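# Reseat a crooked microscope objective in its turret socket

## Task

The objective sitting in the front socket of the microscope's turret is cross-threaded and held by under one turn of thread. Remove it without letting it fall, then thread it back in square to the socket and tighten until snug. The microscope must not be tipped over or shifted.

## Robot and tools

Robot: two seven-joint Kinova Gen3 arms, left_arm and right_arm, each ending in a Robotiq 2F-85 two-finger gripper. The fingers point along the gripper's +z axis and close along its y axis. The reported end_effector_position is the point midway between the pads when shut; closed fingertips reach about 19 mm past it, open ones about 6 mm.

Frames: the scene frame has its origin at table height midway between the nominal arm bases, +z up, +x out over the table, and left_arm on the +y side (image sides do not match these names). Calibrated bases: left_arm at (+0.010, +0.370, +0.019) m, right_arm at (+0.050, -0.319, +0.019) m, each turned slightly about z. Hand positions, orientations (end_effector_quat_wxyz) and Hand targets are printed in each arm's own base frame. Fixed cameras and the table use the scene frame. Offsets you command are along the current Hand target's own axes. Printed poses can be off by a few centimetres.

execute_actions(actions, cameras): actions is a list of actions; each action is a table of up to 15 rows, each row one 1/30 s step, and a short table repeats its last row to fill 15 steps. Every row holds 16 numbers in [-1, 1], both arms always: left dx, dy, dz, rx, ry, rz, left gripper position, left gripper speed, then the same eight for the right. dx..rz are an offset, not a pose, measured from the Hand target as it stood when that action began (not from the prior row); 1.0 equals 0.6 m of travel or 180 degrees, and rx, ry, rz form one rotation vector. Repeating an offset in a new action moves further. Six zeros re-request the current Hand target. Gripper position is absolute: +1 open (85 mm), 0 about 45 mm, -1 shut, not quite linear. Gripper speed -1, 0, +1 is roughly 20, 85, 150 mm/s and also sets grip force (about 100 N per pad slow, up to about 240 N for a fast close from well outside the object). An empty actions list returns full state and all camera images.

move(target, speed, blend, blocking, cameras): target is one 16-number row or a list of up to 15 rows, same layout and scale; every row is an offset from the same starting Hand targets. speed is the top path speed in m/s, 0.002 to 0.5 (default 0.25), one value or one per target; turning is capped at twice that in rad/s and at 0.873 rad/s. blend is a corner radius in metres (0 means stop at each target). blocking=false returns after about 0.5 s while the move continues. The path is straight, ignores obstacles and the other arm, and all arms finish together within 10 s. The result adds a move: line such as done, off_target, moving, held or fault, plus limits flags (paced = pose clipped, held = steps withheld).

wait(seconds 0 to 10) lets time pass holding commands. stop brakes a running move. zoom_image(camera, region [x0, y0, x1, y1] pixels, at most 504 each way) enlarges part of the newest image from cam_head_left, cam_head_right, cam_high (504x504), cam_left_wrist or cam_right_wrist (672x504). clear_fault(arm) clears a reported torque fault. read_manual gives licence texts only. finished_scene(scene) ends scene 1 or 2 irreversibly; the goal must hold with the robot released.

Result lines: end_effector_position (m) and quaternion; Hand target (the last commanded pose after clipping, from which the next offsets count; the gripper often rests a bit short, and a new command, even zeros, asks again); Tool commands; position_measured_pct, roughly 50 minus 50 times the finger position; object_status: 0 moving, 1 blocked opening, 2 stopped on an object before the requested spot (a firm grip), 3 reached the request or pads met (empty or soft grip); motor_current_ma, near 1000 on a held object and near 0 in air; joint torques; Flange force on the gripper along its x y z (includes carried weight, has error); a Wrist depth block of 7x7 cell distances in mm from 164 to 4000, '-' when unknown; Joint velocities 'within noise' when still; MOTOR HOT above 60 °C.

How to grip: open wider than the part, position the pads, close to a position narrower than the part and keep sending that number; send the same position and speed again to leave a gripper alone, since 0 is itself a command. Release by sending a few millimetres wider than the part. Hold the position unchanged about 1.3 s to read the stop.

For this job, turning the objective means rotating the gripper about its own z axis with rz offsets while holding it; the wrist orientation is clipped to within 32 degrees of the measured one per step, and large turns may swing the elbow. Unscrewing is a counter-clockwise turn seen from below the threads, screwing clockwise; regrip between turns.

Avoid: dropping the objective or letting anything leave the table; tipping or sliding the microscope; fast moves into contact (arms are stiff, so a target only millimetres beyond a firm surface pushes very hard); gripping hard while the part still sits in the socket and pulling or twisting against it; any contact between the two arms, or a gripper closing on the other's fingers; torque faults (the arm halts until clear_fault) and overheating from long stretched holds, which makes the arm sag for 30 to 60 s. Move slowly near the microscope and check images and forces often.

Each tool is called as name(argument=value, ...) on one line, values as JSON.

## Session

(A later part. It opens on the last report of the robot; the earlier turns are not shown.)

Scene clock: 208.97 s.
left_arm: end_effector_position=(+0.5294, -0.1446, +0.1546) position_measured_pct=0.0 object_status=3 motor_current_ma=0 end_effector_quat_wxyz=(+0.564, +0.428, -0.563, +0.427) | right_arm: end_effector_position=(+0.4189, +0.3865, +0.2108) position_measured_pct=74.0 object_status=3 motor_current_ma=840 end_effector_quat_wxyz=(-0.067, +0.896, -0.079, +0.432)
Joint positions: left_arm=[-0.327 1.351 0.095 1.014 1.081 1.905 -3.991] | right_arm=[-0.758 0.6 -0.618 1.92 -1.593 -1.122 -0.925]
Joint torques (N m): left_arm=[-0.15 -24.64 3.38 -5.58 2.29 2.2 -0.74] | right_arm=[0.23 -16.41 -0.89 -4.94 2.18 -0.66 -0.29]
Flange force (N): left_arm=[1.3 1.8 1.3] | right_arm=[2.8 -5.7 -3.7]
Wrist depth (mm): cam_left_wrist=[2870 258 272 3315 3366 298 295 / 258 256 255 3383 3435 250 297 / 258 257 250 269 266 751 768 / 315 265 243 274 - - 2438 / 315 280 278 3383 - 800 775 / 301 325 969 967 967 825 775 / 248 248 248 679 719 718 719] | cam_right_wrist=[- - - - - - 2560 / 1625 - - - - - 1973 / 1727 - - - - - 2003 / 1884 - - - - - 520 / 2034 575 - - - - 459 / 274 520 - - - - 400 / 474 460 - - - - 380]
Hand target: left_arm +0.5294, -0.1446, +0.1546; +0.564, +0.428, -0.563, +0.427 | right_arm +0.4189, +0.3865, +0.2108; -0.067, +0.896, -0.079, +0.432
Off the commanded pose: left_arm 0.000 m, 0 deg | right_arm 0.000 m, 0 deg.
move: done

move(target=[[0,0,0,0,0,0,1,1,0.0004,0.0044,0.0,0.0787,0,0,-0.48,-1],[0,0,0,0,0,0,1,1,0.0008,0.0083,0.0018,0.1574,0,0,-0.48,-1],[0,0,0,0,0,0,1,1,0.0012,0.0118,0.0048,0.2361,0,0,-0.48,-1]], speed=0.12, blend=[0.001,0.001,0])

Scene clock: 213.17 s.
left_arm: end_effector_position=(+0.5294, -0.1446, +0.1546) position_measured_pct=0.0 object_status=3 motor_current_ma=0 end_effector_quat_wxyz=(+0.564, +0.428, -0.563, +0.427) | right_arm: end_effector_position=(+0.4210, +0.3796, +0.2082) position_measured_pct=74.0 object_status=3 motor_current_ma=840 end_effector_quat_wxyz=(-0.387, +0.810, +0.083, +0.432)
Joint positions: left_arm=[-0.327 1.351 0.095 1.014 1.081 1.905 -3.991] | right_arm=[-0.178 0.747 -0.734 2.408 -0.101 -1.112 -1.686]
Joint torques (N m): left_arm=[-0.16 -24.63 3.41 -5.59 2.29 2.21 -0.71] | right_arm=[-0.86 -14.47 -3.96 -2.23 1.44 -2.3 -1.02]
Flange force (N): left_arm=[1.3 2.0 1.4] | right_arm=[3.2 0.4 3.0]
Wrist depth (mm): cam_left_wrist=[2821 258 272 3234 556 694 3900 / 258 257 256 424 405 520 - / 258 257 251 272 300 764 748 / 314 265 243 275 302 802 768 / 315 281 278 3400 - 803 777 / 301 324 968 962 968 824 775 / 248 248 247 677 721 719 718] | cam_right_wrist=[- - - - - - - / - - - - - - - / 2590 2798 - - - - 225 / 2560 2751 - - - - 237 / 499 407 - - - - - / 479 382 - - - - - / 2368 344 - - - - -]
Hand target: left_arm +0.5294, -0.1446, +0.1546; +0.564, +0.428, -0.563, +0.427 | right_arm +0.4210, +0.3795, +0.2082; -0.387, +0.810, +0.083, +0.432
Off the commanded pose: left_arm 0.000 m, 0 deg | right_arm 0.000 m, 0 deg.
move: done

move(target=[[0,0,0,0,0,0,1,1,0,0,-0.0006,0,0,0,-0.48,-1],[0,0,0,0,0,0,1,1,0,0,-0.0006,0,0,0,-0.42,-1],[0,0,0,0,0,0,1,1,0,0,-0.0006,0,0,0,-0.35,-1],[0,0,0,0,0,0,1,1,-0.0001,-0.0040,0.0005,-0.0787,0,0,-0.35,-1],[0,0,0,0,0,0,1,1,-0.0004,-0.0080,0.0022,-0.1574,0,0,-0.35,-1],[0,0,0,0,0,0,1,1,-0.0008,-0.0116,0.0042,-0.2361,0,0,-0.35,-1],[0,0,0,0,0,0,1,1,-0.0012,-0.0143,0.0076,-0.3148,0,0,-0.35,-1],[0,0,0,0,0,0,1,1,-0.0013,-0.0162,0.0109,-0.3935,0,0,-0.35,-1],[0,0,0,0,0,0,1,1,-0.0013,-0.0173,0.0143,-0.4722,0,0,-0.35,-1]], speed=0.15, blend=[0,0,0,0.002,0.002,0.002,0.002,0.002,0], cameras=["cam_left_wrist", "cam_right_wrist"])

zoom_image(camera="cam_right_wrist", region=[240, 370, 460, 500])

zoom_image(camera="cam_left_wrist", region=[280, 170, 440, 290])

Scene clock: 236.07 s.
left_arm: end_effector_position=(+0.5294, -0.1446, +0.1546) position_measured_pct=0.0 object_status=3 motor_current_ma=0 end_effector_quat_wxyz=(+0.564, +0.428, -0.563, +0.427) | right_arm: end_effector_position=(+0.4211, +0.3928, +0.2106) position_measured_pct=67.5 object_status=3 motor_current_ma=0 end_effector_quat_wxyz=(+0.262, +0.859, -0.230, +0.374)
Joint positions: left_arm=[-0.327 1.351 0.095 1.014 1.081 1.905 -3.991] | right_arm=[-1.016 1.022 -0.448 0.973 -2.035 -1.873 -0.378]
Joint torques (N m): left_arm=[-0.2 -24.64 3.4 -5.6 2.25 2.21 -0.74] | right_arm=[-0.13 -24.66 0.14 -4.1 1.59 -1.95 -0.27]
Flange force (N): left_arm=[1.3 1.9 1.5] | right_arm=[3.0 -13.6 -6.0]
Wrist depth (mm): cam_left_wrist=[2858 258 272 3266 - - 196 / 257 257 255 3349 3332 204 202 / 258 257 250 263 206 192 2402 / 315 265 244 261 225 768 2351 / 315 280 278 3400 - 806 781 / 301 325 968 968 962 824 775 / 247 248 247 679 722 719 718] | cam_right_wrist=[1487 238 - - - - - / 1609 - 183 - - - 3508 / 1736 - - - - - 3315 / 1807 - - - - - 784 / 447 - - - - 606 658 / 392 - - - - 538 563 / 371 - - - - 480 510]
Hand target: left_arm +0.5294, -0.1446, +0.1546; +0.564, +0.428, -0.563, +0.427 | right_arm +0.4211, +0.3928, +0.2106; +0.262, +0.859, -0.230, +0.374
Off the commanded pose: left_arm 0.000 m, 0 deg | right_arm 0.000 m, 0 deg.
move: done
Images, in order (width x height): cam_left_wrist 672x504, cam_right_wrist 672x504.

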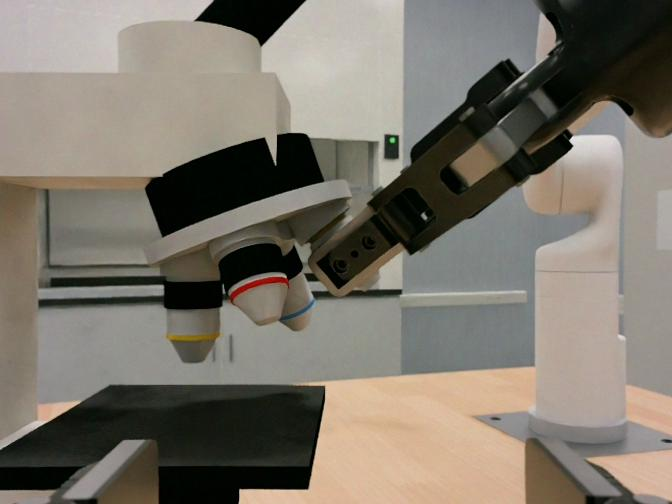

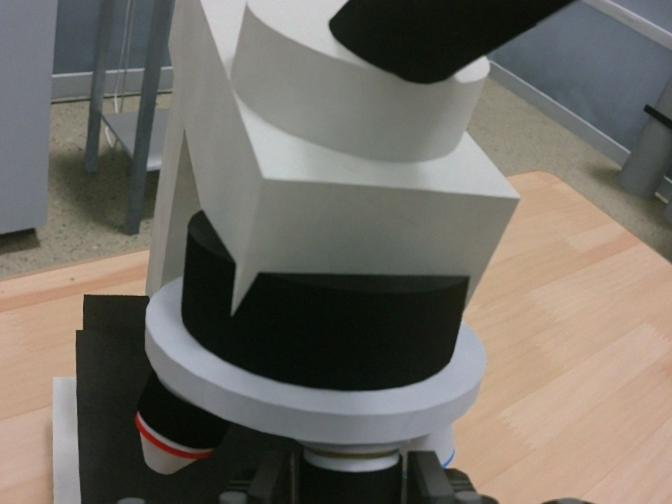

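Scaled by 2.291.

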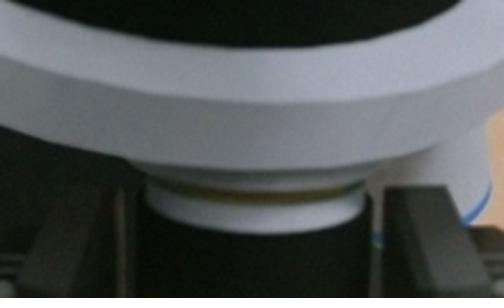

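Scaled by 3.150.

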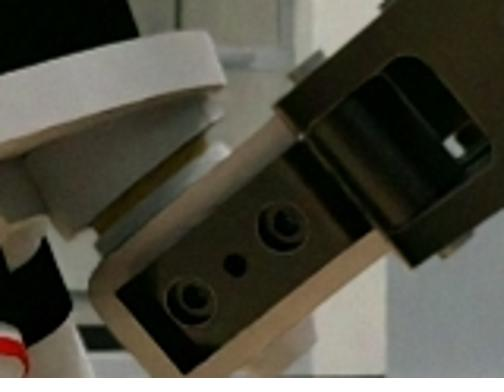

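move(target=[[0,0,0,0,0,0,1,1,0,0,0,0,0,0,-0.48,-1],[0,0,0,0,0,0,1,1,0.0001,0.0037,0.0006,0.0787,0,0,-0.48,-1],[0,0,0,0,0,0,1,1,0.0002,0.0073,0.0018,0.1574,0,0,-0.48,-1],[0,0,0,0,0,0,1,1,0.0007,0.0108,0.0040,0.2361,0,0,-0.48,-1],[0,0,0,0,0,0,1,1,0.0011,0.0135,0.0072,0.3148,0,0,-0.48,-1],[0,0,0,0,0,0,1,1,0.0014,0.0153,0.0113,0.3935,0,0,-0.48,-1],[0,0,0,0,0,0,1,1,0.0017,0.0162,0.0158,0.4722,0,0,-0.48,-1]], speed=0.13, blend=[0,0.001,0.001,0.001,0.001,0.001,0])

Scene clock: 244.73 s.
left_arm: end_effector_position=(+0.5294, -0.1446, +0.1546) position_measured_pct=0.0 object_status=3 motor_current_ma=0 end_effector_quat_wxyz=(+0.564, +0.428, -0.563, +0.427) | right_arm: end_effector_position=(+0.4209, +0.3794, +0.2086) position_measured_pct=74.0 object_status=3 motor_current_ma=850 end_effector_quat_wxyz=(-0.387, +0.810, +0.083, +0.432)
Joint positions: left_arm=[-0.327 1.351 0.095 1.014 1.081 1.905 -3.991] | right_arm=[-0.199 0.735 -0.704 2.409 -0.09 -1.111 -1.713]
Joint torques (N m): left_arm=[-0.17 -24.67 3.38 -5.63 2.24 2.22 -0.72] | right_arm=[-1.29 -15.11 -4.55 -1.52 1.59 -2.54 -1.04]
Flange force (N): left_arm=[1.3 2.0 1.5] | right_arm=[3.9 2.2 6.3]
Wrist depth (mm): cam_left_wrist=[2846 258 272 3366 558 691 3923 / 257 256 256 424 407 518 - / 258 257 250 271 301 764 746 / 314 265 243 276 387 804 767 / 314 280 278 3332 - 799 777 / 301 325 960 969 971 823 780 / 248 248 247 677 719 714 720] | cam_right_wrist=[- - - - - - - / - - - - - - - / 2580 2786 - - - - 225 / 2531 2763 - - - - 240 / 501 406 - - - - - / 482 382 - - - - - / 2385 342 - - - - -]
Hand target: left_arm +0.5294, -0.1446, +0.1546; +0.564, +0.428, -0.563, +0.427 | right_arm +0.4210, +0.3794, +0.2086; -0.387, +0.810, +0.083, +0.432
Off the commanded pose: left_arm 0.000 m, 0 deg | right_arm 0.000 m, 0 deg.
move: done

move(target=[[0,0,0,0,0,0,1,1,0,0.0001,-0.0002,0,0,0,-0.35,-1],[0,0,0,0,0,0,1,1,-0.0002,-0.0040,0.0008,-0.0787,0,0,-0.35,-1],[0,0,0,0,0,0,1,1,-0.0006,-0.0080,0.0025,-0.1574,0,0,-0.35,-1],[0,0,0,0,0,0,1,1,-0.0010,-0.0116,0.0045,-0.2361,0,0,-0.35,-1],[0,0,0,0,0,0,1,1,-0.0013,-0.0143,0.0079,-0.3148,0,0,-0.35,-1],[0,0,0,0,0,0,1,1,-0.0015,-0.0162,0.0112,-0.3935,0,0,-0.35,-1],[0,0,0,0,0,0,1,1,-0.0016,-0.0171,0.0147,-0.4722,0,0,-0.35,-1]], speed=0.18, blend=[0,0.002,0.002,0.002,0.002,0.002,0])

move(target=[[0,0,0,0,0,0,1,1,0,0,0,0,0,0,-0.48,-1],[0,0,0,0,0,0,1,1,0.0001,0.0037,0.0006,0.0787,0,0,-0.48,-1],[0,0,0,0,0,0,1,1,0.0003,0.0073,0.0018,0.1574,0,0,-0.48,-1],[0,0,0,0,0,0,1,1,0.0008,0.0108,0.0040,0.2361,0,0,-0.48,-1],[0,0,0,0,0,0,1,1,0.0012,0.0135,0.0072,0.3148,0,0,-0.48,-1],[0,0,0,0,0,0,1,1,0.0016,0.0153,0.0113,0.3935,0,0,-0.48,-1],[0,0,0,0,0,0,1,1,0.0018,0.0162,0.0158,0.4722,0,0,-0.48,-1]], speed=0.14, blend=[0,0.001,0.001,0.001,0.001,0.001,0], cameras=["cam_left_wrist", "cam_right_wrist"])

zoom_image(camera="cam_left_wrist", region=[280, 170, 440, 290])

zoom_image(camera="cam_right_wrist", region=[270, 420, 430, 500])

Scene clock: 250.93 s.
left_arm: end_effector_position=(+0.5294, -0.1446, +0.1546) position_measured_pct=0.0 object_status=3 motor_current_ma=0 end_effector_quat_wxyz=(+0.564, +0.428, -0.563, +0.427) | right_arm: end_effector_position=(+0.4211, +0.3928, +0.2106) position_measured_pct=67.5 object_status=3 motor_current_ma=0 end_effector_quat_wxyz=(+0.262, +0.859, -0.230, +0.374)
Joint positions: left_arm=[-0.327 1.351 0.095 1.014 1.081 1.905 -3.991] | right_arm=[-1.027 1.017 -0.417 0.974 -2.056 -1.859 -0.372]
Joint torques (N m): left_arm=[-0.19 -24.63 3.37 -5.63 2.26 2.19 -0.7] | right_arm=[-0.16 -24.42 0.37 -4.2 1.61 -1.83 -0.49]
Flange force (N): left_arm=[1.4 2.1 1.5] | right_arm=[3.6 -13.4 -6.2]
Wrist depth (mm): cam_left_wrist=[2921 258 272 3332 - - 196 / 258 256 255 3315 3383 204 202 / 258 257 251 264 205 191 2394 / 315 265 243 261 226 768 2385 / 314 280 278 3400 - 799 776 / 302 325 965 975 961 820 776 / 248 248 247 679 719 717 718] | cam_right_wrist=[1493 238 - - - - - / 1609 - 183 - - - 3490 / 1722 - - - - - 3315 / 1827 - - - - - 779 / 448 - - - - 606 656 / 393 - - - - 542 561 / 371 - - - - 482 509]
Hand target: left_arm +0.5294, -0.1446, +0.1546; +0.564, +0.428, -0.563, +0.427 | right_arm +0.4212, +0.3928, +0.2106; +0.262, +0.859, -0.230, +0.374
Off the commanded pose: left_arm 0.000 m, 0 deg | right_arm 0.000 m, 0 deg.
move: done

Scene clock: 257.77 s.
left_arm: end_effector_position=(+0.5294, -0.1446, +0.1546) position_measured_pct=0.0 object_status=3 motor_current_ma=0 end_effector_quat_wxyz=(+0.564, +0.428, -0.563, +0.427) | right_arm: end_effector_position=(+0.4210, +0.3793, +0.2086) position_measured_pct=74.0 object_status=3 motor_current_ma=840 end_effector_quat_wxyz=(-0.387, +0.810, +0.083, +0.431)
Joint positions: left_arm=[-0.327 1.351 0.095 1.014 1.081 1.905 -3.991] | right_arm=[-0.224 0.722 -0.667 2.409 -0.077 -1.11 -1.744]
Joint torques (N m): left_arm=[-0.17 -24.66 3.4 -5.64 2.27 2.2 -0.74] | right_arm=[-1.19 -14.96 -4.21 -1.79 1.52 -2.52 -1.02]
Flange force (N): left_arm=[1.3 2.0 1.5] | right_arm=[3.5 1.6 5.2]
Wrist depth (mm): cam_left_wrist=[2870 259 272 3299 556 686 - / 258 256 256 426 406 520 - / 258 257 251 273 300 763 747 / 314 265 243 275 388 801 769 / 314 280 278 3383 - 798 777 / 301 325 965 971 969 824 775 / 248 247 248 679 718 716 717] | cam_right_wrist=[- - - - - - - / - - - - - - - / 2631 2833 - - - - 225 / 2600 2763 - - - - 240 / 500 406 - - - - - / 479 383 - - - - - / 2394 343 - - - - -]
Hand target: left_arm +0.5294, -0.1446, +0.1546; +0.564, +0.428, -0.563, +0.427 | right_arm +0.4210, +0.3793, +0.2086; -0.387, +0.810, +0.083, +0.432
Off the commanded pose: left_arm 0.000 m, 0 deg | right_arm 0.000 m, 0 deg.
move: done
Images, in order (width x height): cam_left_wrist 672x504, cam_right_wrist 672x504.

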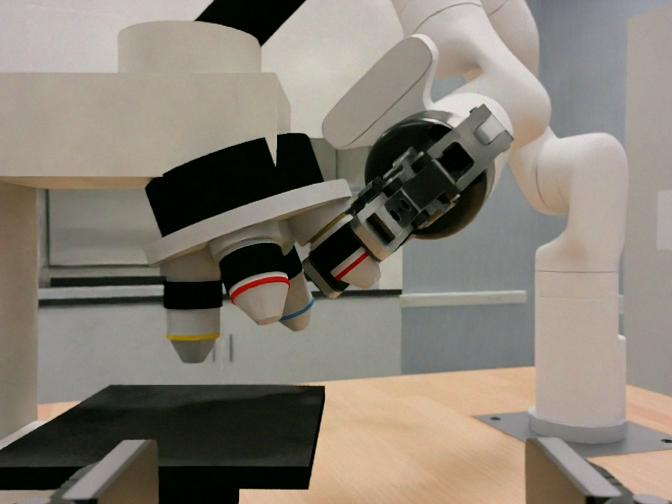

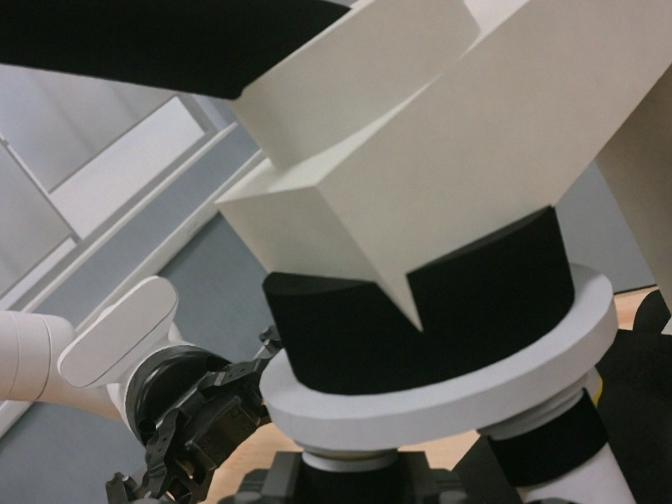

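Scaled by 3.150.

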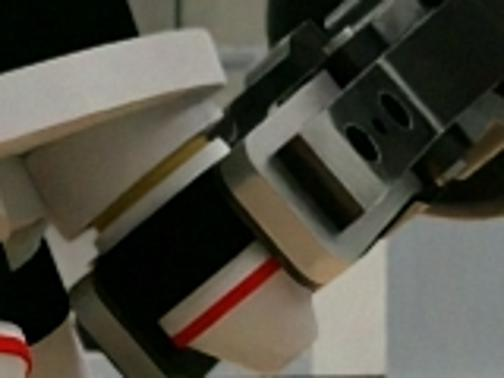

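Scaled by 3.150.

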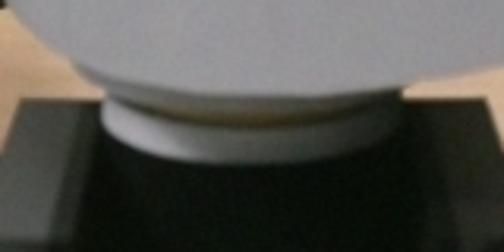

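move(target=[[0,0,0,0,0,0,1,1,0,0.0001,-0.0003,0,0,0,-0.35,-1],[0,0,0,0,0,0,1,1,-0.0002,-0.0040,0.0008,-0.0787,0,0,-0.35,-1],[0,0,0,0,0,0,1,1,-0.0005,-0.0080,0.0025,-0.1574,0,0,-0.35,-1],[0,0,0,0,0,0,1,1,-0.0009,-0.0117,0.0045,-0.2361,0,0,-0.35,-1],[0,0,0,0,0,0,1,1,-0.0012,-0.0144,0.0079,-0.3148,0,0,-0.35,-1],[0,0,0,0,0,0,1,1,-0.0014,-0.0163,0.0113,-0.3935,0,0,-0.35,-1],[0,0,0,0,0,0,1,1,-0.0014,-0.0172,0.0149,-0.4722,0,0,-0.35,-1]], speed=0.18, blend=[0,0.002,0.002,0.002,0.002,0.002,0])

move(target=[[0,0,0,0,0,0,1,1,0,0,0,0,0,0,-0.48,-1],[0,0,0,0,0,0,1,1,0.0001,0.0037,0.0006,0.0787,0,0,-0.48,-1],[0,0,0,0,0,0,1,1,0.0003,0.0073,0.0018,0.1574,0,0,-0.48,-1],[0,0,0,0,0,0,1,1,0.0008,0.0109,0.0039,0.2361,0,0,-0.48,-1],[0,0,0,0,0,0,1,1,0.0012,0.0137,0.0071,0.3148,0,0,-0.48,-1],[0,0,0,0,0,0,1,1,0.0016,0.0156,0.0113,0.3935,0,0,-0.48,-1],[0,0,0,0,0,0,1,1,0.0018,0.0165,0.0158,0.4722,0,0,-0.48,-1]], speed=0.15, blend=[0,0.001,0.001,0.001,0.001,0.001,0])

Scene clock: 263.87 s.
left_arm: end_effector_position=(+0.5294, -0.1446, +0.1546) position_measured_pct=0.0 object_status=3 motor_current_ma=0 end_effector_quat_wxyz=(+0.564, +0.428, -0.563, +0.427) | right_arm: end_effector_position=(+0.4213, +0.3928, +0.2108) position_measured_pct=67.5 object_status=3 motor_current_ma=0 end_effector_quat_wxyz=(+0.262, +0.859, -0.230, +0.374)
Joint positions: left_arm=[-0.327 1.351 0.095 1.014 1.081 1.905 -3.991] | right_arm=[-1.04 1.013 -0.384 0.974 -2.078 -1.846 -0.364]
Joint torques (N m): left_arm=[-0.16 -24.65 3.39 -5.57 2.26 2.21 -0.71] | right_arm=[-0.06 -24.5 0.56 -4.45 1.66 -1.81 -0.31]
Flange force (N): left_arm=[1.3 1.8 1.3] | right_arm=[2.9 -12.4 -5.8]
Wrist depth (mm): cam_left_wrist=[2833 258 271 3282 - 203 196 / 258 256 256 3266 235 204 202 / 258 257 251 264 206 192 2385 / 314 265 243 261 226 768 2420 / 314 280 278 3400 - 803 775 / 302 325 965 967 965 821 775 / 248 248 247 680 721 716 715] | cam_right_wrist=[1497 238 - - - - - / 1625 - 184 - - - 3400 / 1727 - 181 - - - 3315 / 1807 - - - - - 785 / 448 - - - - 608 654 / 392 - - - - 539 561 / 372 - - - - 482 509]
Hand target: left_arm +0.5294, -0.1446, +0.1546; +0.564, +0.428, -0.563, +0.427 | right_arm +0.4213, +0.3928, +0.2108; +0.262, +0.859, -0.230, +0.374
Off the commanded pose: left_arm 0.000 m, 0 deg | right_arm 0.000 m, 0 deg.
move: done

Scene clock: 270.37 s.
left_arm: end_effector_position=(+0.5294, -0.1446, +0.1546) position_measured_pct=0.0 object_status=3 motor_current_ma=0 end_effector_quat_wxyz=(+0.564, +0.428, -0.563, +0.427) | right_arm: end_effector_position=(+0.4210, +0.3792, +0.2089) position_measured_pct=74.0 object_status=3 motor_current_ma=840 end_effector_quat_wxyz=(-0.387, +0.810, +0.083, +0.432)
Joint positions: left_arm=[-0.327 1.351 0.095 1.014 1.081 1.905 -3.991] | right_arm=[-0.25 0.71 -0.629 2.41 -0.063 -1.11 -1.775]
Joint torques (N m): left_arm=[-0.13 -24.62 3.38 -5.6 2.27 2.2 -0.72] | right_arm=[-1.52 -14.71 -4.19 -2.52 1.4 -2.59 -1.05]
Flange force (N): left_arm=[1.4 2.0 1.4] | right_arm=[4.1 2.2 2.6]
Wrist depth (mm): cam_left_wrist=[2846 258 273 3315 554 682 - / 258 256 255 425 407 520 - / 258 257 251 272 303 765 748 / 314 265 244 275 394 802 765 / 314 280 278 3349 - 802 775 / 301 326 962 965 976 821 777 / 248 248 248 676 722 719 718] | cam_right_wrist=[- - - - - - - / - - - - - - - / 2610 2895 - - - - 225 / 2540 2763 - - - - 239 / 499 406 - - - - - / 482 383 - - - - - / 2385 344 - - - - -]
Hand target: left_arm +0.5294, -0.1446, +0.1546; +0.564, +0.428, -0.563, +0.427 | right_arm +0.4211, +0.3792, +0.2089; -0.387, +0.810, +0.083, +0.432
Off the commanded pose: left_arm 0.000 m, 0 deg | right_arm 0.000 m, 0 deg.
move: done

move(target=[[0,0,0,0,0,0,1,1,0.0001,0.0002,-0.0006,0,0,0,-0.35,-1],[0,0,0,0,0,0,1,1,-0.0002,-0.0038,0.0006,-0.0787,0,0,-0.35,-1],[0,0,0,0,0,0,1,1,-0.0005,-0.0079,0.0024,-0.1574,0,0,-0.35,-1],[0,0,0,0,0,0,1,1,-0.0010,-0.0117,0.0045,-0.2361,0,0,-0.35,-1],[0,0,0,0,0,0,1,1,-0.0014,-0.0144,0.0080,-0.3148,0,0,-0.35,-1],[0,0,0,0,0,0,1,1,-0.0016,-0.0162,0.0115,-0.3935,0,0,-0.35,-1],[0,0,0,0,0,0,1,1,-0.0017,-0.0171,0.0151,-0.4722,0,0,-0.35,-1]], speed=0.18, blend=[0,0.002,0.002,0.002,0.002,0.002,0])

move(target=[[0,0,0,0,0,0,1,1,0,0,0,0,0,0,-0.48,-1],[0,0,0,0,0,0,1,1,0.0001,0.0037,0.0006,0.0787,0,0,-0.48,-1],[0,0,0,0,0,0,1,1,0.0003,0.0073,0.0017,0.1574,0,0,-0.48,-1],[0,0,0,0,0,0,1,1,0.0008,0.0110,0.0037,0.2361,0,0,-0.48,-1],[0,0,0,0,0,0,1,1,0.0012,0.0139,0.0069,0.3148,0,0,-0.48,-1],[0,0,0,0,0,0,1,1,0.0016,0.0159,0.0111,0.3935,0,0,-0.48,-1],[0,0,0,0,0,0,1,1,0.0019,0.0170,0.0157,0.4722,0,0,-0.48,-1]], speed=0.15, blend=[0,0.001,0.001,0.001,0.001,0.001,0], cameras=["cam_left_wrist", "cam_right_wrist"])

zoom_image(camera="cam_left_wrist", region=[280, 170, 440, 290])

zoom_image(camera="cam_right_wrist", region=[270, 420, 430, 500])

Scene clock: 276.63 s.
left_arm: end_effector_position=(+0.5294, -0.1446, +0.1546) position_measured_pct=0.0 object_status=3 motor_current_ma=0 end_effector_quat_wxyz=(+0.564, +0.428, -0.563, +0.427) | right_arm: end_effector_position=(+0.4214, +0.3928, +0.2108) position_measured_pct=67.5 object_status=3 motor_current_ma=0 end_effector_quat_wxyz=(+0.262, +0.859, -0.230, +0.374)
Joint positions: left_arm=[-0.327 1.351 0.095 1.014 1.081 1.905 -3.991] | right_arm=[-1.053 1.009 -0.348 0.975 -2.102 -1.831 -0.357]
Joint torques (N m): left_arm=[-0.18 -24.63 3.41 -5.57 2.25 2.2 -0.71] | right_arm=[-0.17 -24.27 0.8 -4.5 1.64 -1.55 -0.28]
Flange force (N): left_arm=[1.3 1.8 1.4] | right_arm=[3.1 -12.0 -6.0]
Wrist depth (mm): cam_left_wrist=[2833 259 272 3383 - 203 195 / 257 256 256 3366 237 204 202 / 257 257 251 264 206 191 2376 / 315 265 243 260 226 767 2429 / 315 280 277 3418 - 801 782 / 301 325 967 968 974 822 777 / 247 247 248 677 720 716 718] | cam_right_wrist=[1487 238 - - - - - / 1617 - 183 - - - 3471 / 1759 - 181 - - - 3299 / 1807 - - - - - 784 / 446 - - - - - 657 / 392 - - - - 539 561 / 371 - - - - 482 510]
Hand target: left_arm +0.5294, -0.1446, +0.1546; +0.564, +0.428, -0.563, +0.427 | right_arm +0.4214, +0.3928, +0.2108; +0.262, +0.859, -0.230, +0.374
Off the commanded pose: left_arm 0.000 m, 0 deg | right_arm 0.000 m, 0 deg.
move: done

Scene clock: 283.13 s.
left_arm: end_effector_position=(+0.5294, -0.1446, +0.1546) position_measured_pct=0.0 object_status=3 motor_current_ma=0 end_effector_quat_wxyz=(+0.564, +0.428, -0.563, +0.427) | right_arm: end_effector_position=(+0.4209, +0.3790, +0.2090) position_measured_pct=74.0 object_status=3 motor_current_ma=840 end_effector_quat_wxyz=(-0.387, +0.810, +0.083, +0.432)
Joint positions: left_arm=[-0.327 1.351 0.095 1.014 1.081 1.905 -3.991] | right_arm=[-0.278 0.698 -0.589 2.412 -0.049 -1.11 -1.807]
Joint torques (N m): left_arm=[-0.17 -24.64 3.45 -5.6 2.24 2.21 -0.71] | right_arm=[-1.6 -15.38 -4.12 -2.6 1.64 -2.84 -1.05]
Flange force (N): left_arm=[1.3 2.0 1.4] | right_arm=[2.9 2.4 3.7]
Wrist depth (mm): cam_left_wrist=[2895 258 272 3383 556 672 - / 258 257 256 426 406 519 3947 / 258 257 250 273 303 767 748 / 315 265 244 275 396 802 770 / 314 280 277 3349 - 806 776 / 302 325 967 969 965 825 780 / 248 248 247 678 721 717 718] | cam_right_wrist=[- - - - - - - / - - - - - - - / 2590 2833 - - - - 224 / 2560 2740 - - - - 240 / 504 407 - - - - - / 479 382 - - - - - / 2420 344 - - - - -]
Hand target: left_arm +0.5294, -0.1446, +0.1546; +0.564, +0.428, -0.563, +0.427 | right_arm +0.4210, +0.3790, +0.2090; -0.387, +0.810, +0.083, +0.432
Off the commanded pose: left_arm 0.000 m, 0 deg | right_arm 0.000 m, 0 deg.
move: done
Images, in order (width x height): cam_left_wrist 672x504, cam_right_wrist 672x504.

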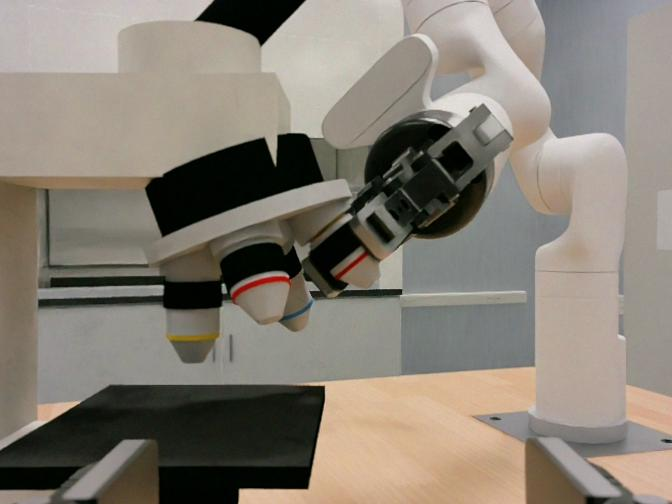

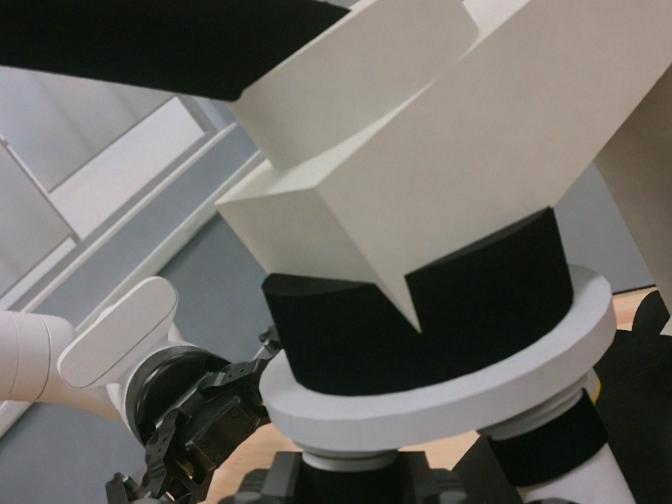

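Scaled by 3.150.

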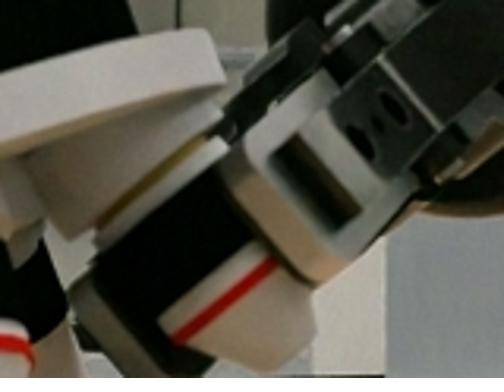

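Scaled by 3.150.

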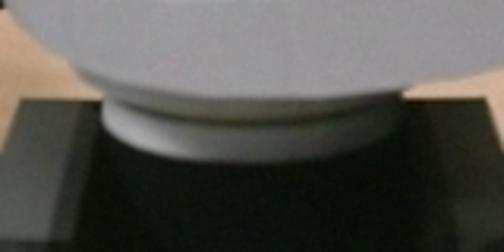

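move(target=[[0,0,0,0,0,0,1,1,0,0.0002,-0.0005,0,0,0,-0.35,-1],[0,0,0,0,0,0,1,1,-0.0002,-0.0038,0.0006,-0.0787,0,0,-0.35,-1],[0,0,0,0,0,0,1,1,-0.0005,-0.0079,0.0025,-0.1574,0,0,-0.35,-1],[0,0,0,0,0,0,1,1,-0.0010,-0.0117,0.0047,-0.2361,0,0,-0.35,-1],[0,0,0,0,0,0,1,1,-0.0013,-0.0144,0.0082,-0.3148,0,0,-0.35,-1],[0,0,0,0,0,0,1,1,-0.0015,-0.0162,0.0119,-0.3935,0,0,-0.35,-1],[0,0,0,0,0,0,1,1,-0.0015,-0.0172,0.0155,-0.4722,0,0,-0.35,-1]], speed=0.18, blend=[0,0.002,0.002,0.002,0.002,0.002,0])

move(target=[[0,0,0,0,0,0,1,1,0,0,0,0,0,0,-0.48,-1],[0,0,0,0,0,0,1,1,0.0001,0.0037,0.0006,0.0787,0,0,-0.48,-1],[0,0,0,0,0,0,1,1,0.0003,0.0073,0.0017,0.1574,0,0,-0.48,-1],[0,0,0,0,0,0,1,1,0.0008,0.0111,0.0036,0.2361,0,0,-0.48,-1],[0,0,0,0,0,0,1,1,0.0012,0.0141,0.0068,0.3148,0,0,-0.48,-1],[0,0,0,0,0,0,1,1,0.0016,0.0163,0.0111,0.3935,0,0,-0.48,-1],[0,0,0,0,0,0,1,1,0.0018,0.0175,0.0158,0.4722,0,0,-0.48,-1]], speed=0.15, blend=[0,0.001,0.001,0.001,0.001,0.001,0], cameras=["cam_left_wrist", "cam_right_wrist"])

zoom_image(camera="cam_left_wrist", region=[280, 170, 440, 290])

zoom_image(camera="cam_right_wrist", region=[270, 420, 430, 500])

Scene clock: 289.40 s.
left_arm: end_effector_position=(+0.5294, -0.1446, +0.1546) position_measured_pct=0.0 object_status=3 motor_current_ma=0 end_effector_quat_wxyz=(+0.564, +0.428, -0.563, +0.427) | right_arm: end_effector_position=(+0.4215, +0.3927, +0.2111) position_measured_pct=67.5 object_status=3 motor_current_ma=0 end_effector_quat_wxyz=(+0.262, +0.859, -0.230, +0.374)
Joint positions: left_arm=[-0.327 1.351 0.095 1.014 1.081 1.905 -3.991] | right_arm=[-1.068 1.004 -0.311 0.976 -2.127 -1.816 -0.348]
Joint torques (N m): left_arm=[-0.14 -24.66 3.43 -5.65 2.23 2.18 -0.73] | right_arm=[-0.07 -24.38 0.99 -4.06 1.66 -1.53 -0.3]
Flange force (N): left_arm=[1.4 2.1 1.5] | right_arm=[3.6 -15.0 -7.6]
Wrist depth (mm): cam_left_wrist=[2809 258 272 3299 - 204 196 / 257 256 255 3315 235 204 203 / 258 257 250 263 206 192 2360 / 314 265 243 260 226 764 814 / 314 280 278 3383 - 800 780 / 302 325 965 969 964 823 782 / 248 248 247 680 719 718 716] | cam_right_wrist=[1503 237 - - - - - / 1617 - 183 - - - 3508 / 1745 - 181 - - - 3366 / 1812 - - - - - 780 / 448 - - - - - 656 / 393 - - - - 539 565 / 372 - - - - 483 508]
Hand target: left_arm +0.5294, -0.1446, +0.1546; +0.564, +0.428, -0.563, +0.427 | right_arm +0.4215, +0.3927, +0.2111; +0.262, +0.859, -0.230, +0.374
Off the commanded pose: left_arm 0.000 m, 0 deg | right_arm 0.000 m, 0 deg.
move: done

Scene clock: 295.90 s.
left_arm: end_effector_position=(+0.5294, -0.1446, +0.1546) position_measured_pct=0.0 object_status=3 motor_current_ma=0 end_effector_quat_wxyz=(+0.564, +0.428, -0.563, +0.427) | right_arm: end_effector_position=(+0.4209, +0.3787, +0.2093) position_measured_pct=74.0 object_status=3 motor_current_ma=850 end_effector_quat_wxyz=(-0.387, +0.810, +0.083, +0.432)
Joint positions: left_arm=[-0.327 1.351 0.095 1.014 1.081 1.905 -3.991] | right_arm=[-0.307 0.687 -0.548 2.414 -0.036 -1.111 -1.839]
Joint torques (N m): left_arm=[-0.13 -24.63 3.39 -5.61 2.26 2.2 -0.74] | right_arm=[-1.85 -15.21 -4.13 -2.43 1.53 -2.74 -1.03]
Flange force (N): left_arm=[1.4 1.9 1.4] | right_arm=[3.6 3.0 3.6]
Wrist depth (mm): cam_left_wrist=[2870 258 272 3400 553 671 - / 257 257 255 425 408 518 - / 258 257 250 273 303 764 746 / 315 265 244 275 397 802 768 / 314 279 277 3400 - 801 775 / 301 326 962 971 962 824 780 / 248 248 247 679 720 718 717] | cam_right_wrist=[- - - - - - - / - - - - - - - / 2631 2870 - - - - 224 / 2531 2774 - - - - 239 / 500 407 - - - - - / 481 383 - - - - - / 2447 343 - - - - -]
Hand target: left_arm +0.5294, -0.1446, +0.1546; +0.564, +0.428, -0.563, +0.427 | right_arm +0.4209, +0.3787, +0.2093; -0.387, +0.810, +0.083, +0.432
Off the commanded pose: left_arm 0.000 m, 0 deg | right_arm 0.000 m, 0 deg.
move: done
Images, in order (width x height): cam_left_wrist 672x504, cam_right_wrist 672x504.

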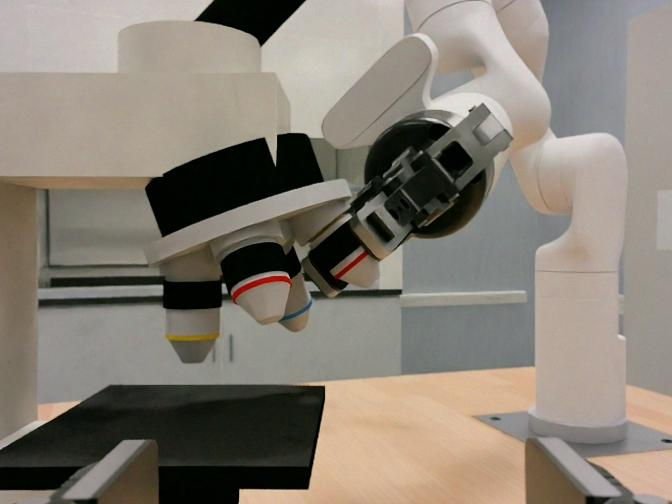

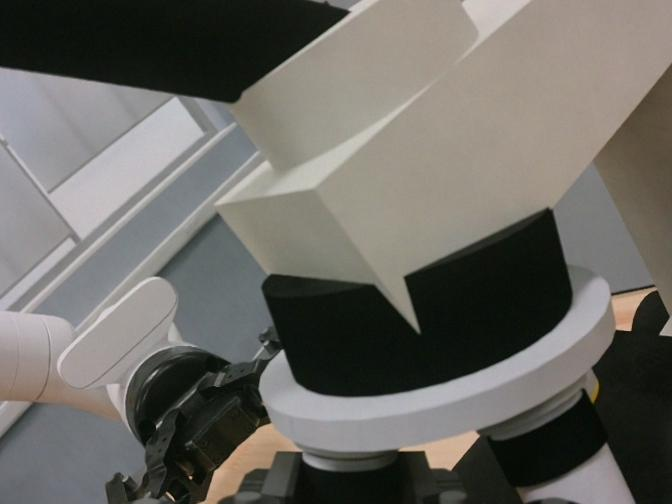

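Scaled by 3.150.

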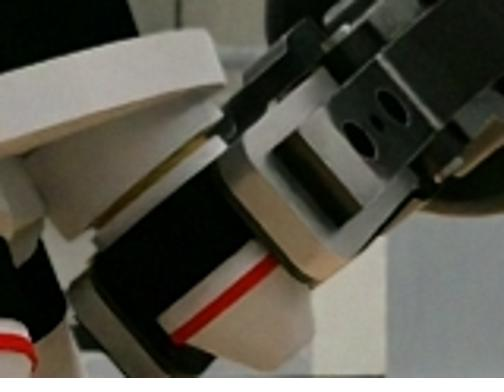

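Scaled by 3.150.

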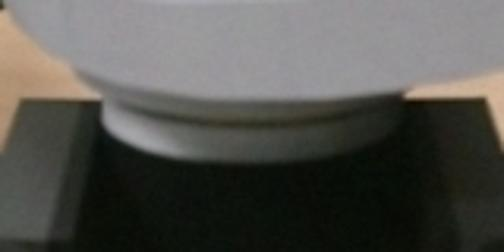

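zoom_image(camera="cam_left_wrist", region=[140, 160, 400, 370])

move(target=[0,0,0,0,0,0,1,1,0,0,0,0,0,0,-0.35,-1], speed=0.18, cameras=["cam_left_wrist", "cam_right_wrist"])

zoom_image(camera="cam_right_wrist", region=[270, 420, 430, 500])

zoom_image(camera="cam_left_wrist", region=[280, 170, 440, 290])

Scaled by 1.938.

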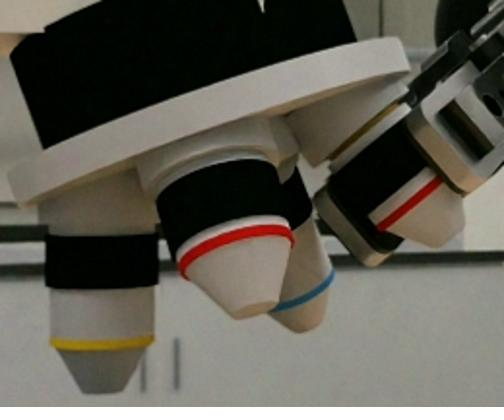

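Scene clock: 296.93 s.
left_arm: end_effector_position=(+0.5294, -0.1446, +0.1546) position_measured_pct=0.0 object_status=3 motor_current_ma=0 end_effector_quat_wxyz=(+0.564, +0.428, -0.563, +0.427) | right_arm: end_effector_position=(+0.4210, +0.3787, +0.2093) position_measured_pct=67.5 object_status=0 motor_current_ma=0 end_effector_quat_wxyz=(-0.387, +0.810, +0.083, +0.432)
Joint positions: left_arm=[-0.327 1.351 0.095 1.014 1.081 1.905 -3.991] | right_arm=[-0.306 0.687 -0.548 2.413 -0.035 -1.111 -1.839]
Joint torques (N m): left_arm=[-0.14 -24.65 3.38 -5.65 2.26 2.19 -0.76] | right_arm=[-0.12 -15.65 -2.07 -1.12 0.8 -2.8 -0.19]
Flange force (N): left_arm=[1.4 2.0 1.4] | right_arm=[3.2 0.3 8.0]
Wrist depth (mm): cam_left_wrist=[2846 258 272 3366 551 670 - / 258 257 255 424 406 520 3970 / 258 257 251 273 300 765 745 / 315 265 244 277 388 798 770 / 314 279 277 3349 - 804 777 / 302 325 967 968 968 826 773 / 248 247 248 677 720 714 720] | cam_right_wrist=[- - - - - - - / - - - - - - - / 2610 2870 - - - - 225 / 2531 2740 - - - - 239 / 499 406 - - - - - / 482 383 - - - - - / 2368 344 - - - - -]
Hand target: left_arm +0.5294, -0.1446, +0.1546; +0.564, +0.428, -0.563, +0.427 | right_arm +0.4209, +0.3787, +0.2093; -0.387, +0.810, +0.083, +0.432
Off the commanded pose: left_arm 0.000 m, 0 deg | right_arm 0.000 m, 0 deg.
move: done
Images, in order (width x height): cam_left_wrist 672x504, cam_right_wrist 672x504.

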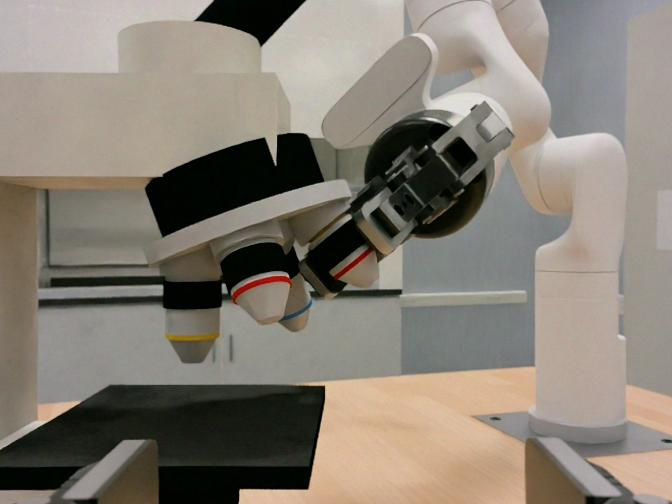

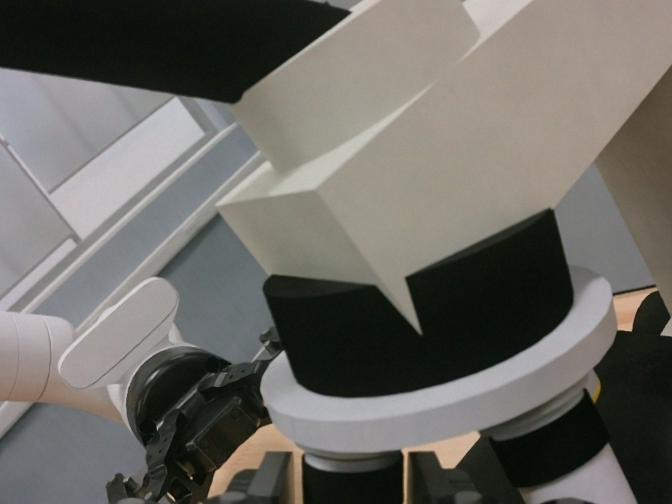

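Scaled by 3.150.

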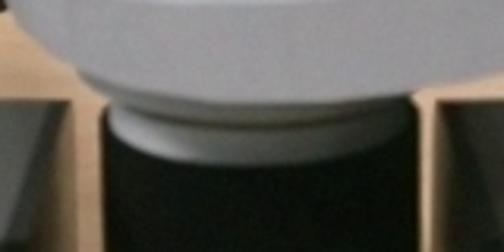

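Scaled by 3.150.

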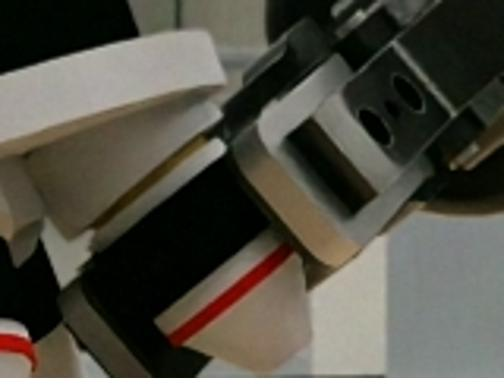

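zoom_image(camera="cam_left_wrist", region=[210, 230, 310, 330])

Scaled by 5.040.

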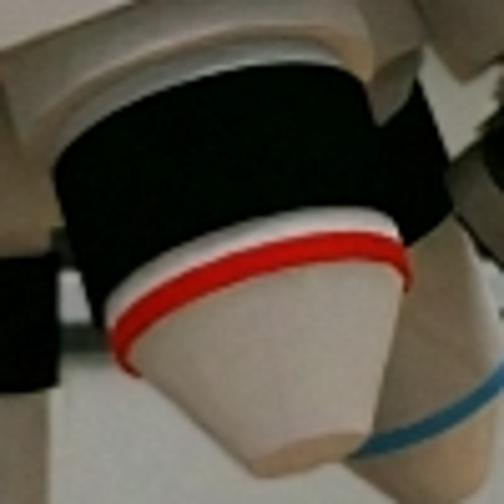

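move(target=[[0,0,0,0,0,0,1,1,0,0.0007,-0.0010,0,0,0,-0.35,-1],[0,0,0,0,0,0,1,1,-0.0002,-0.0032,0.0001,-0.0787,0,0,-0.35,-1],[0,0,0,0,0,0,1,1,-0.0005,-0.0072,0.0019,-0.1574,0,0,-0.35,-1],[0,0,0,0,0,0,1,1,-0.0010,-0.0110,0.0041,-0.2361,0,0,-0.35,-1],[0,0,0,0,0,0,1,1,-0.0013,-0.0137,0.0074,-0.3148,0,0,-0.35,-1],[0,0,0,0,0,0,1,1,-0.0015,-0.0155,0.0111,-0.3935,0,0,-0.35,-1],[0,0,0,0,0,0,1,1,-0.0015,-0.0165,0.0148,-0.4722,0,0,-0.35,-1]], speed=0.18, blend=[0.002,0.002,0.002,0.002,0.002,0.002,0], cameras=["cam_left_wrist", "cam_right_wrist"])

zoom_image(camera="cam_right_wrist", region=[270, 420, 430, 500])

zoom_image(camera="cam_left_wrist", region=[210, 230, 310, 330])

Scene clock: 304.97 s.
left_arm: end_effector_position=(+0.5294, -0.1446, +0.1546) position_measured_pct=0.0 object_status=3 motor_current_ma=0 end_effector_quat_wxyz=(+0.564, +0.428, -0.563, +0.427) | right_arm: end_effector_position=(+0.4214, +0.3918, +0.2112) position_measured_pct=67.5 object_status=3 motor_current_ma=0 end_effector_quat_wxyz=(+0.262, +0.859, -0.230, +0.374)
Joint positions: left_arm=[-0.327 1.351 0.095 1.014 1.081 1.905 -3.991] | right_arm=[-1.082 0.998 -0.273 0.982 -2.154 -1.799 -0.341]
Joint torques (N m): left_arm=[-0.19 -24.66 3.39 -5.6 2.27 2.21 -0.74] | right_arm=[-0.09 -24.48 1.23 -4.27 1.66 -1.69 -0.2]
Flange force (N): left_arm=[1.3 1.8 1.4] | right_arm=[3.0 -14.2 -6.7]
Wrist depth (mm): cam_left_wrist=[2858 258 272 3315 - 204 196 / 257 256 255 3332 235 205 203 / 258 257 250 264 207 191 2429 / 315 265 244 261 226 768 810 / 315 279 277 3366 - 802 778 / 302 326 971 968 958 826 774 / 247 248 248 677 720 718 717] | cam_right_wrist=[1483 235 - - - - - / 1609 - 181 - - - 3366 / 1722 - - - - - 3349 / 1812 - - - - - 784 / 451 - - - - 608 656 / 393 - - - - 555 562 / 372 - - - - 483 510]
Hand target: left_arm +0.5294, -0.1446, +0.1546; +0.564, +0.428, -0.563, +0.427 | right_arm +0.4214, +0.3918, +0.2112; +0.262, +0.859, -0.230, +0.374
Off the commanded pose: left_arm 0.000 m, 0 deg | right_arm 0.000 m, 0 deg.
move: done; blend cut to 0.0004 m at target 1
Images, in order (width x height): cam_left_wrist 672x504, cam_right_wrist 672x504.

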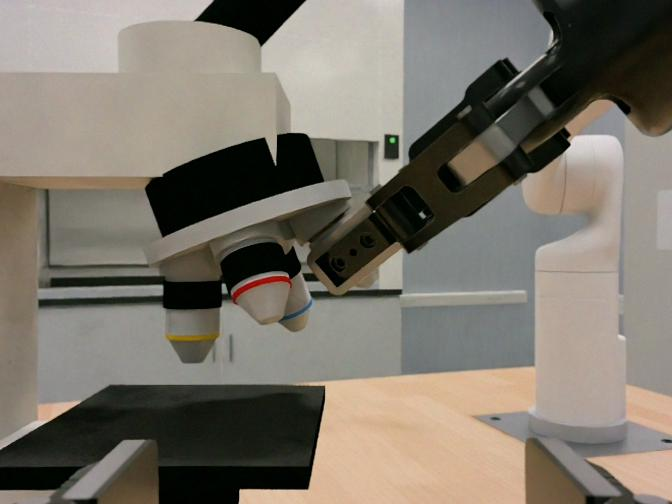

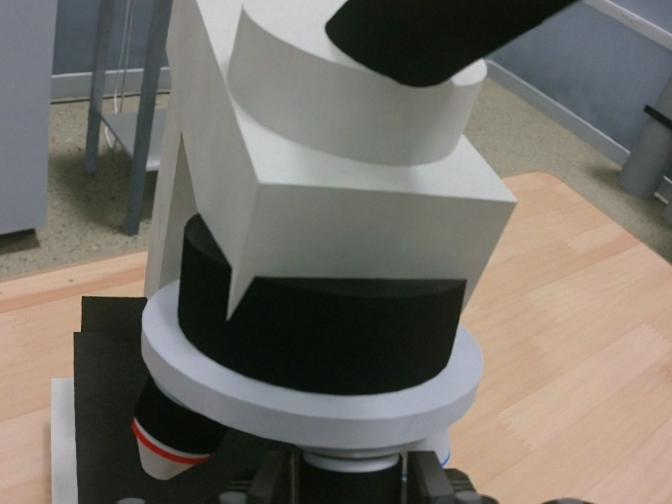

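Scaled by 3.150.

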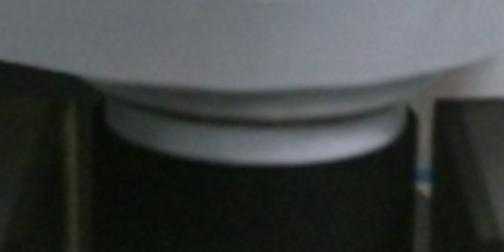

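Scaled by 5.040.

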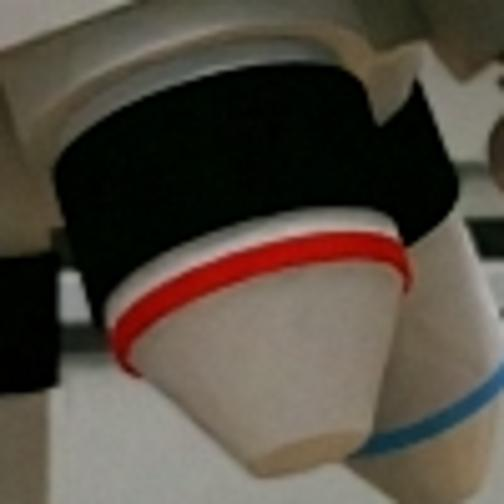

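move(target=[[0,0,0,0,0,0,1,1,0,0.0001,0,0,0,0,-0.35,-1],[0,0,0,0,0,0,1,1,0,0.0001,0,0,0,0,-0.48,-1]], speed=0.05)

move(target=[0,0,0,0,0,0,1,1,0,-0.0007,-0.0003,0,0,0,-0.48,-1], speed=0.02, cameras=["cam_left_wrist"])

zoom_image(camera="cam_left_wrist", region=[210, 230, 310, 330])

Scene clock: 307.20 s.
left_arm: end_effector_position=(+0.5294, -0.1446, +0.1546) position_measured_pct=0.0 object_status=3 motor_current_ma=0 end_effector_quat_wxyz=(+0.564, +0.428, -0.563, +0.427) | right_arm: end_effector_position=(+0.4213, +0.3918, +0.2112) position_measured_pct=73.6 object_status=0 motor_current_ma=800 end_effector_quat_wxyz=(+0.262, +0.859, -0.230, +0.374)
Joint positions: left_arm=[-0.327 1.351 0.095 1.014 1.081 1.905 -3.991] | right_arm=[-1.082 0.998 -0.273 0.982 -2.154 -1.799 -0.341]
Joint torques (N m): left_arm=[-0.16 -24.68 3.39 -5.57 2.26 2.22 -0.72] | right_arm=[1.21 -23.5 1.82 -4.1 1.71 -1.63 -0.19]
Flange force (N): left_arm=[1.2 1.7 1.3] | right_arm=[2.7 -12.6 -8.8]
Wrist depth (mm): cam_left_wrist=[2870 259 272 3332 - 204 197 / 258 256 256 3349 237 206 203 / 258 257 250 263 208 192 2447 / 315 265 243 262 228 761 811 / 314 279 278 3418 - 801 779 / 302 325 968 972 964 824 780 / 248 248 248 678 724 719 717] | cam_right_wrist=[1493 235 - - - - - / 1605 - 181 - - - 3366 / 1727 - - - - - 3282 / 1822 - - - - - 782 / 451 - - - - 607 658 / 393 - - - - 548 560 / 372 - - - - 482 511]
Hand target: left_arm +0.5294, -0.1446, +0.1546; +0.564, +0.428, -0.563, +0.427 | right_arm +0.4213, +0.3918, +0.2112; +0.262, +0.859, -0.230, +0.374
Off the commanded pose: left_arm 0.000 m, 0 deg | right_arm 0.000 m, 0 deg.
move: done

Scene clock: 307.90 s.
left_arm: end_effector_position=(+0.5294, -0.1446, +0.1546) position_measured_pct=0.0 object_status=3 motor_current_ma=0 end_effector_quat_wxyz=(+0.564, +0.428, -0.563, +0.427) | right_arm: end_effector_position=(+0.4215, +0.3922, +0.2112) position_measured_pct=74.0 object_status=3 motor_current_ma=850 end_effector_quat_wxyz=(+0.262, +0.859, -0.230, +0.374)
Joint positions: left_arm=[-0.327 1.351 0.095 1.014 1.081 1.905 -3.991] | right_arm=[-1.082 0.999 -0.273 0.98 -2.154 -1.799 -0.34]
Joint torques (N m): left_arm=[-0.12 -24.65 3.42 -5.63 2.26 2.19 -0.72] | right_arm=[-0.01 -23.51 1.02 -5.2 2.13 -0.26 -0.13]
Flange force (N): left_arm=[1.3 2.1 1.4] | right_arm=[2.9 -7.8 -7.2]
Wrist depth (mm): cam_left_wrist=[2846 258 272 3349 - 204 196 / 258 256 255 3418 237 205 203 / 258 257 251 264 208 192 2368 / 315 265 244 262 228 764 812 / 315 279 277 3349 - 804 779 / 301 325 967 969 968 822 781 / 248 248 248 680 718 718 721] | cam_right_wrist=[1490 235 - - - - - / 1605 - 181 - - - 3471 / 1991 - - - - - 3234 / 1827 - - - - - 787 / 451 - - - - 609 660 / 394 - - - - 555 562 / 372 - - - - 483 510]
Hand target: left_arm +0.5294, -0.1446, +0.1546; +0.564, +0.428, -0.563, +0.427 | right_arm +0.4215, +0.3922, +0.2112; +0.262, +0.859, -0.230, +0.374
Off the commanded pose: left_arm 0.000 m, 0 deg | right_arm 0.000 m, 0 deg.
move: done
Images, in order (width x height): cam_left_wrist 672x504.

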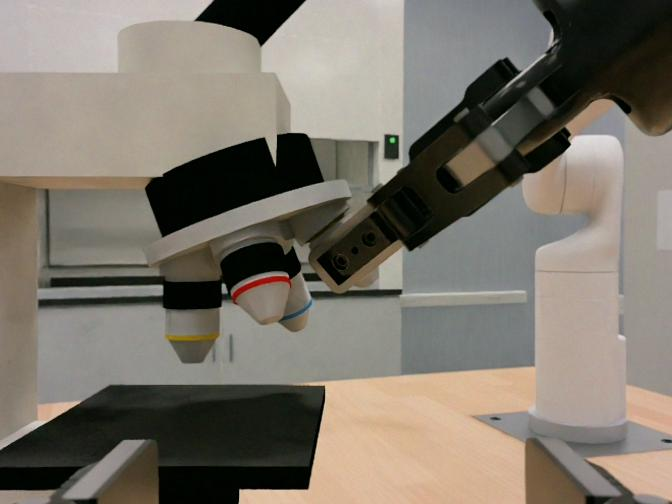

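Scaled by 5.040.

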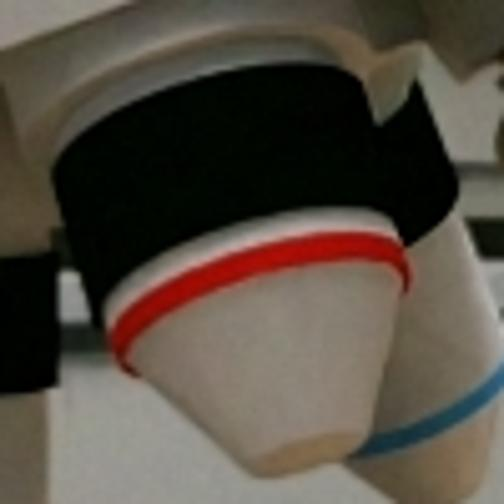

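move(target=[0,0,0,0,0,0,1,1,0,-0.0006,-0.0003,0,0,0,-0.48,-1], speed=0.02, cameras=["cam_left_wrist"])

zoom_image(camera="cam_left_wrist", region=[210, 230, 310, 330])

Scene clock: 308.97 s.
left_arm: end_effector_position=(+0.5294, -0.1446, +0.1546) position_measured_pct=0.0 object_status=3 motor_current_ma=0 end_effector_quat_wxyz=(+0.564, +0.428, -0.563, +0.427) | right_arm: end_effector_position=(+0.4216, +0.3926, +0.2112) position_measured_pct=74.0 object_status=3 motor_current_ma=850 end_effector_quat_wxyz=(+0.262, +0.859, -0.230, +0.374)
Joint positions: left_arm=[-0.327 1.351 0.095 1.014 1.081 1.905 -3.991] | right_arm=[-1.083 1 -0.272 0.977 -2.153 -1.8 -0.339]
Joint torques (N m): left_arm=[-0.15 -24.66 3.43 -5.62 2.26 2.2 -0.72] | right_arm=[-0.69 -23.54 0.66 -6.12 2.6 0.95 -0.04]
Flange force (N): left_arm=[1.3 2.0 1.4] | right_arm=[2.5 -3.7 -6.4]
Wrist depth (mm): cam_left_wrist=[2883 258 272 3366 - 203 196 / 258 256 256 3299 236 205 203 / 258 257 250 263 208 192 2411 / 315 265 244 262 228 763 811 / 315 278 277 3418 - 803 775 / 301 325 964 961 967 820 775 / 248 248 248 678 721 717 717] | cam_right_wrist=[1510 235 - - - - - / 1605 - 181 - - - 3471 / 2021 - - - - - 3234 / 1822 - - - - - 784 / 451 - - - - 610 660 / 391 - - - - 553 562 / 372 - - - - 485 509]
Hand target: left_arm +0.5294, -0.1446, +0.1546; +0.564, +0.428, -0.563, +0.427 | right_arm +0.4216, +0.3926, +0.2112; +0.262, +0.859, -0.230, +0.374
Off the commanded pose: left_arm 0.000 m, 0 deg | right_arm 0.000 m, 0 deg.
move: done
Images, in order (width x height): cam_left_wrist 672x504.

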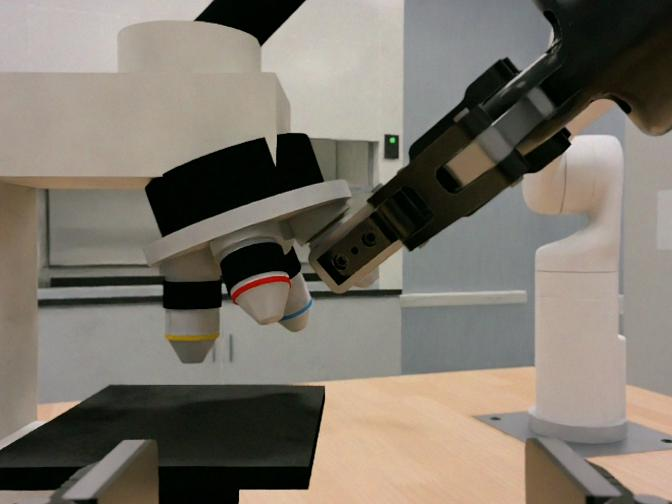

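Scaled by 5.040.

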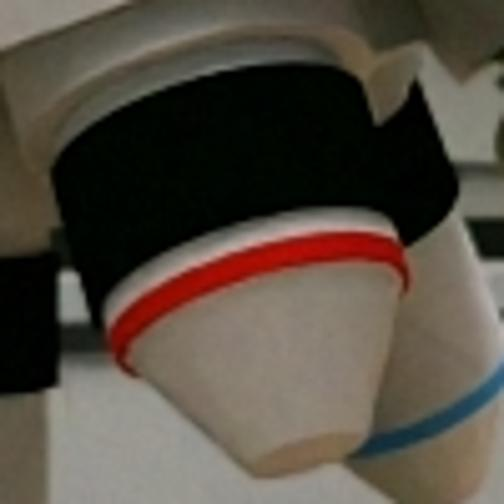

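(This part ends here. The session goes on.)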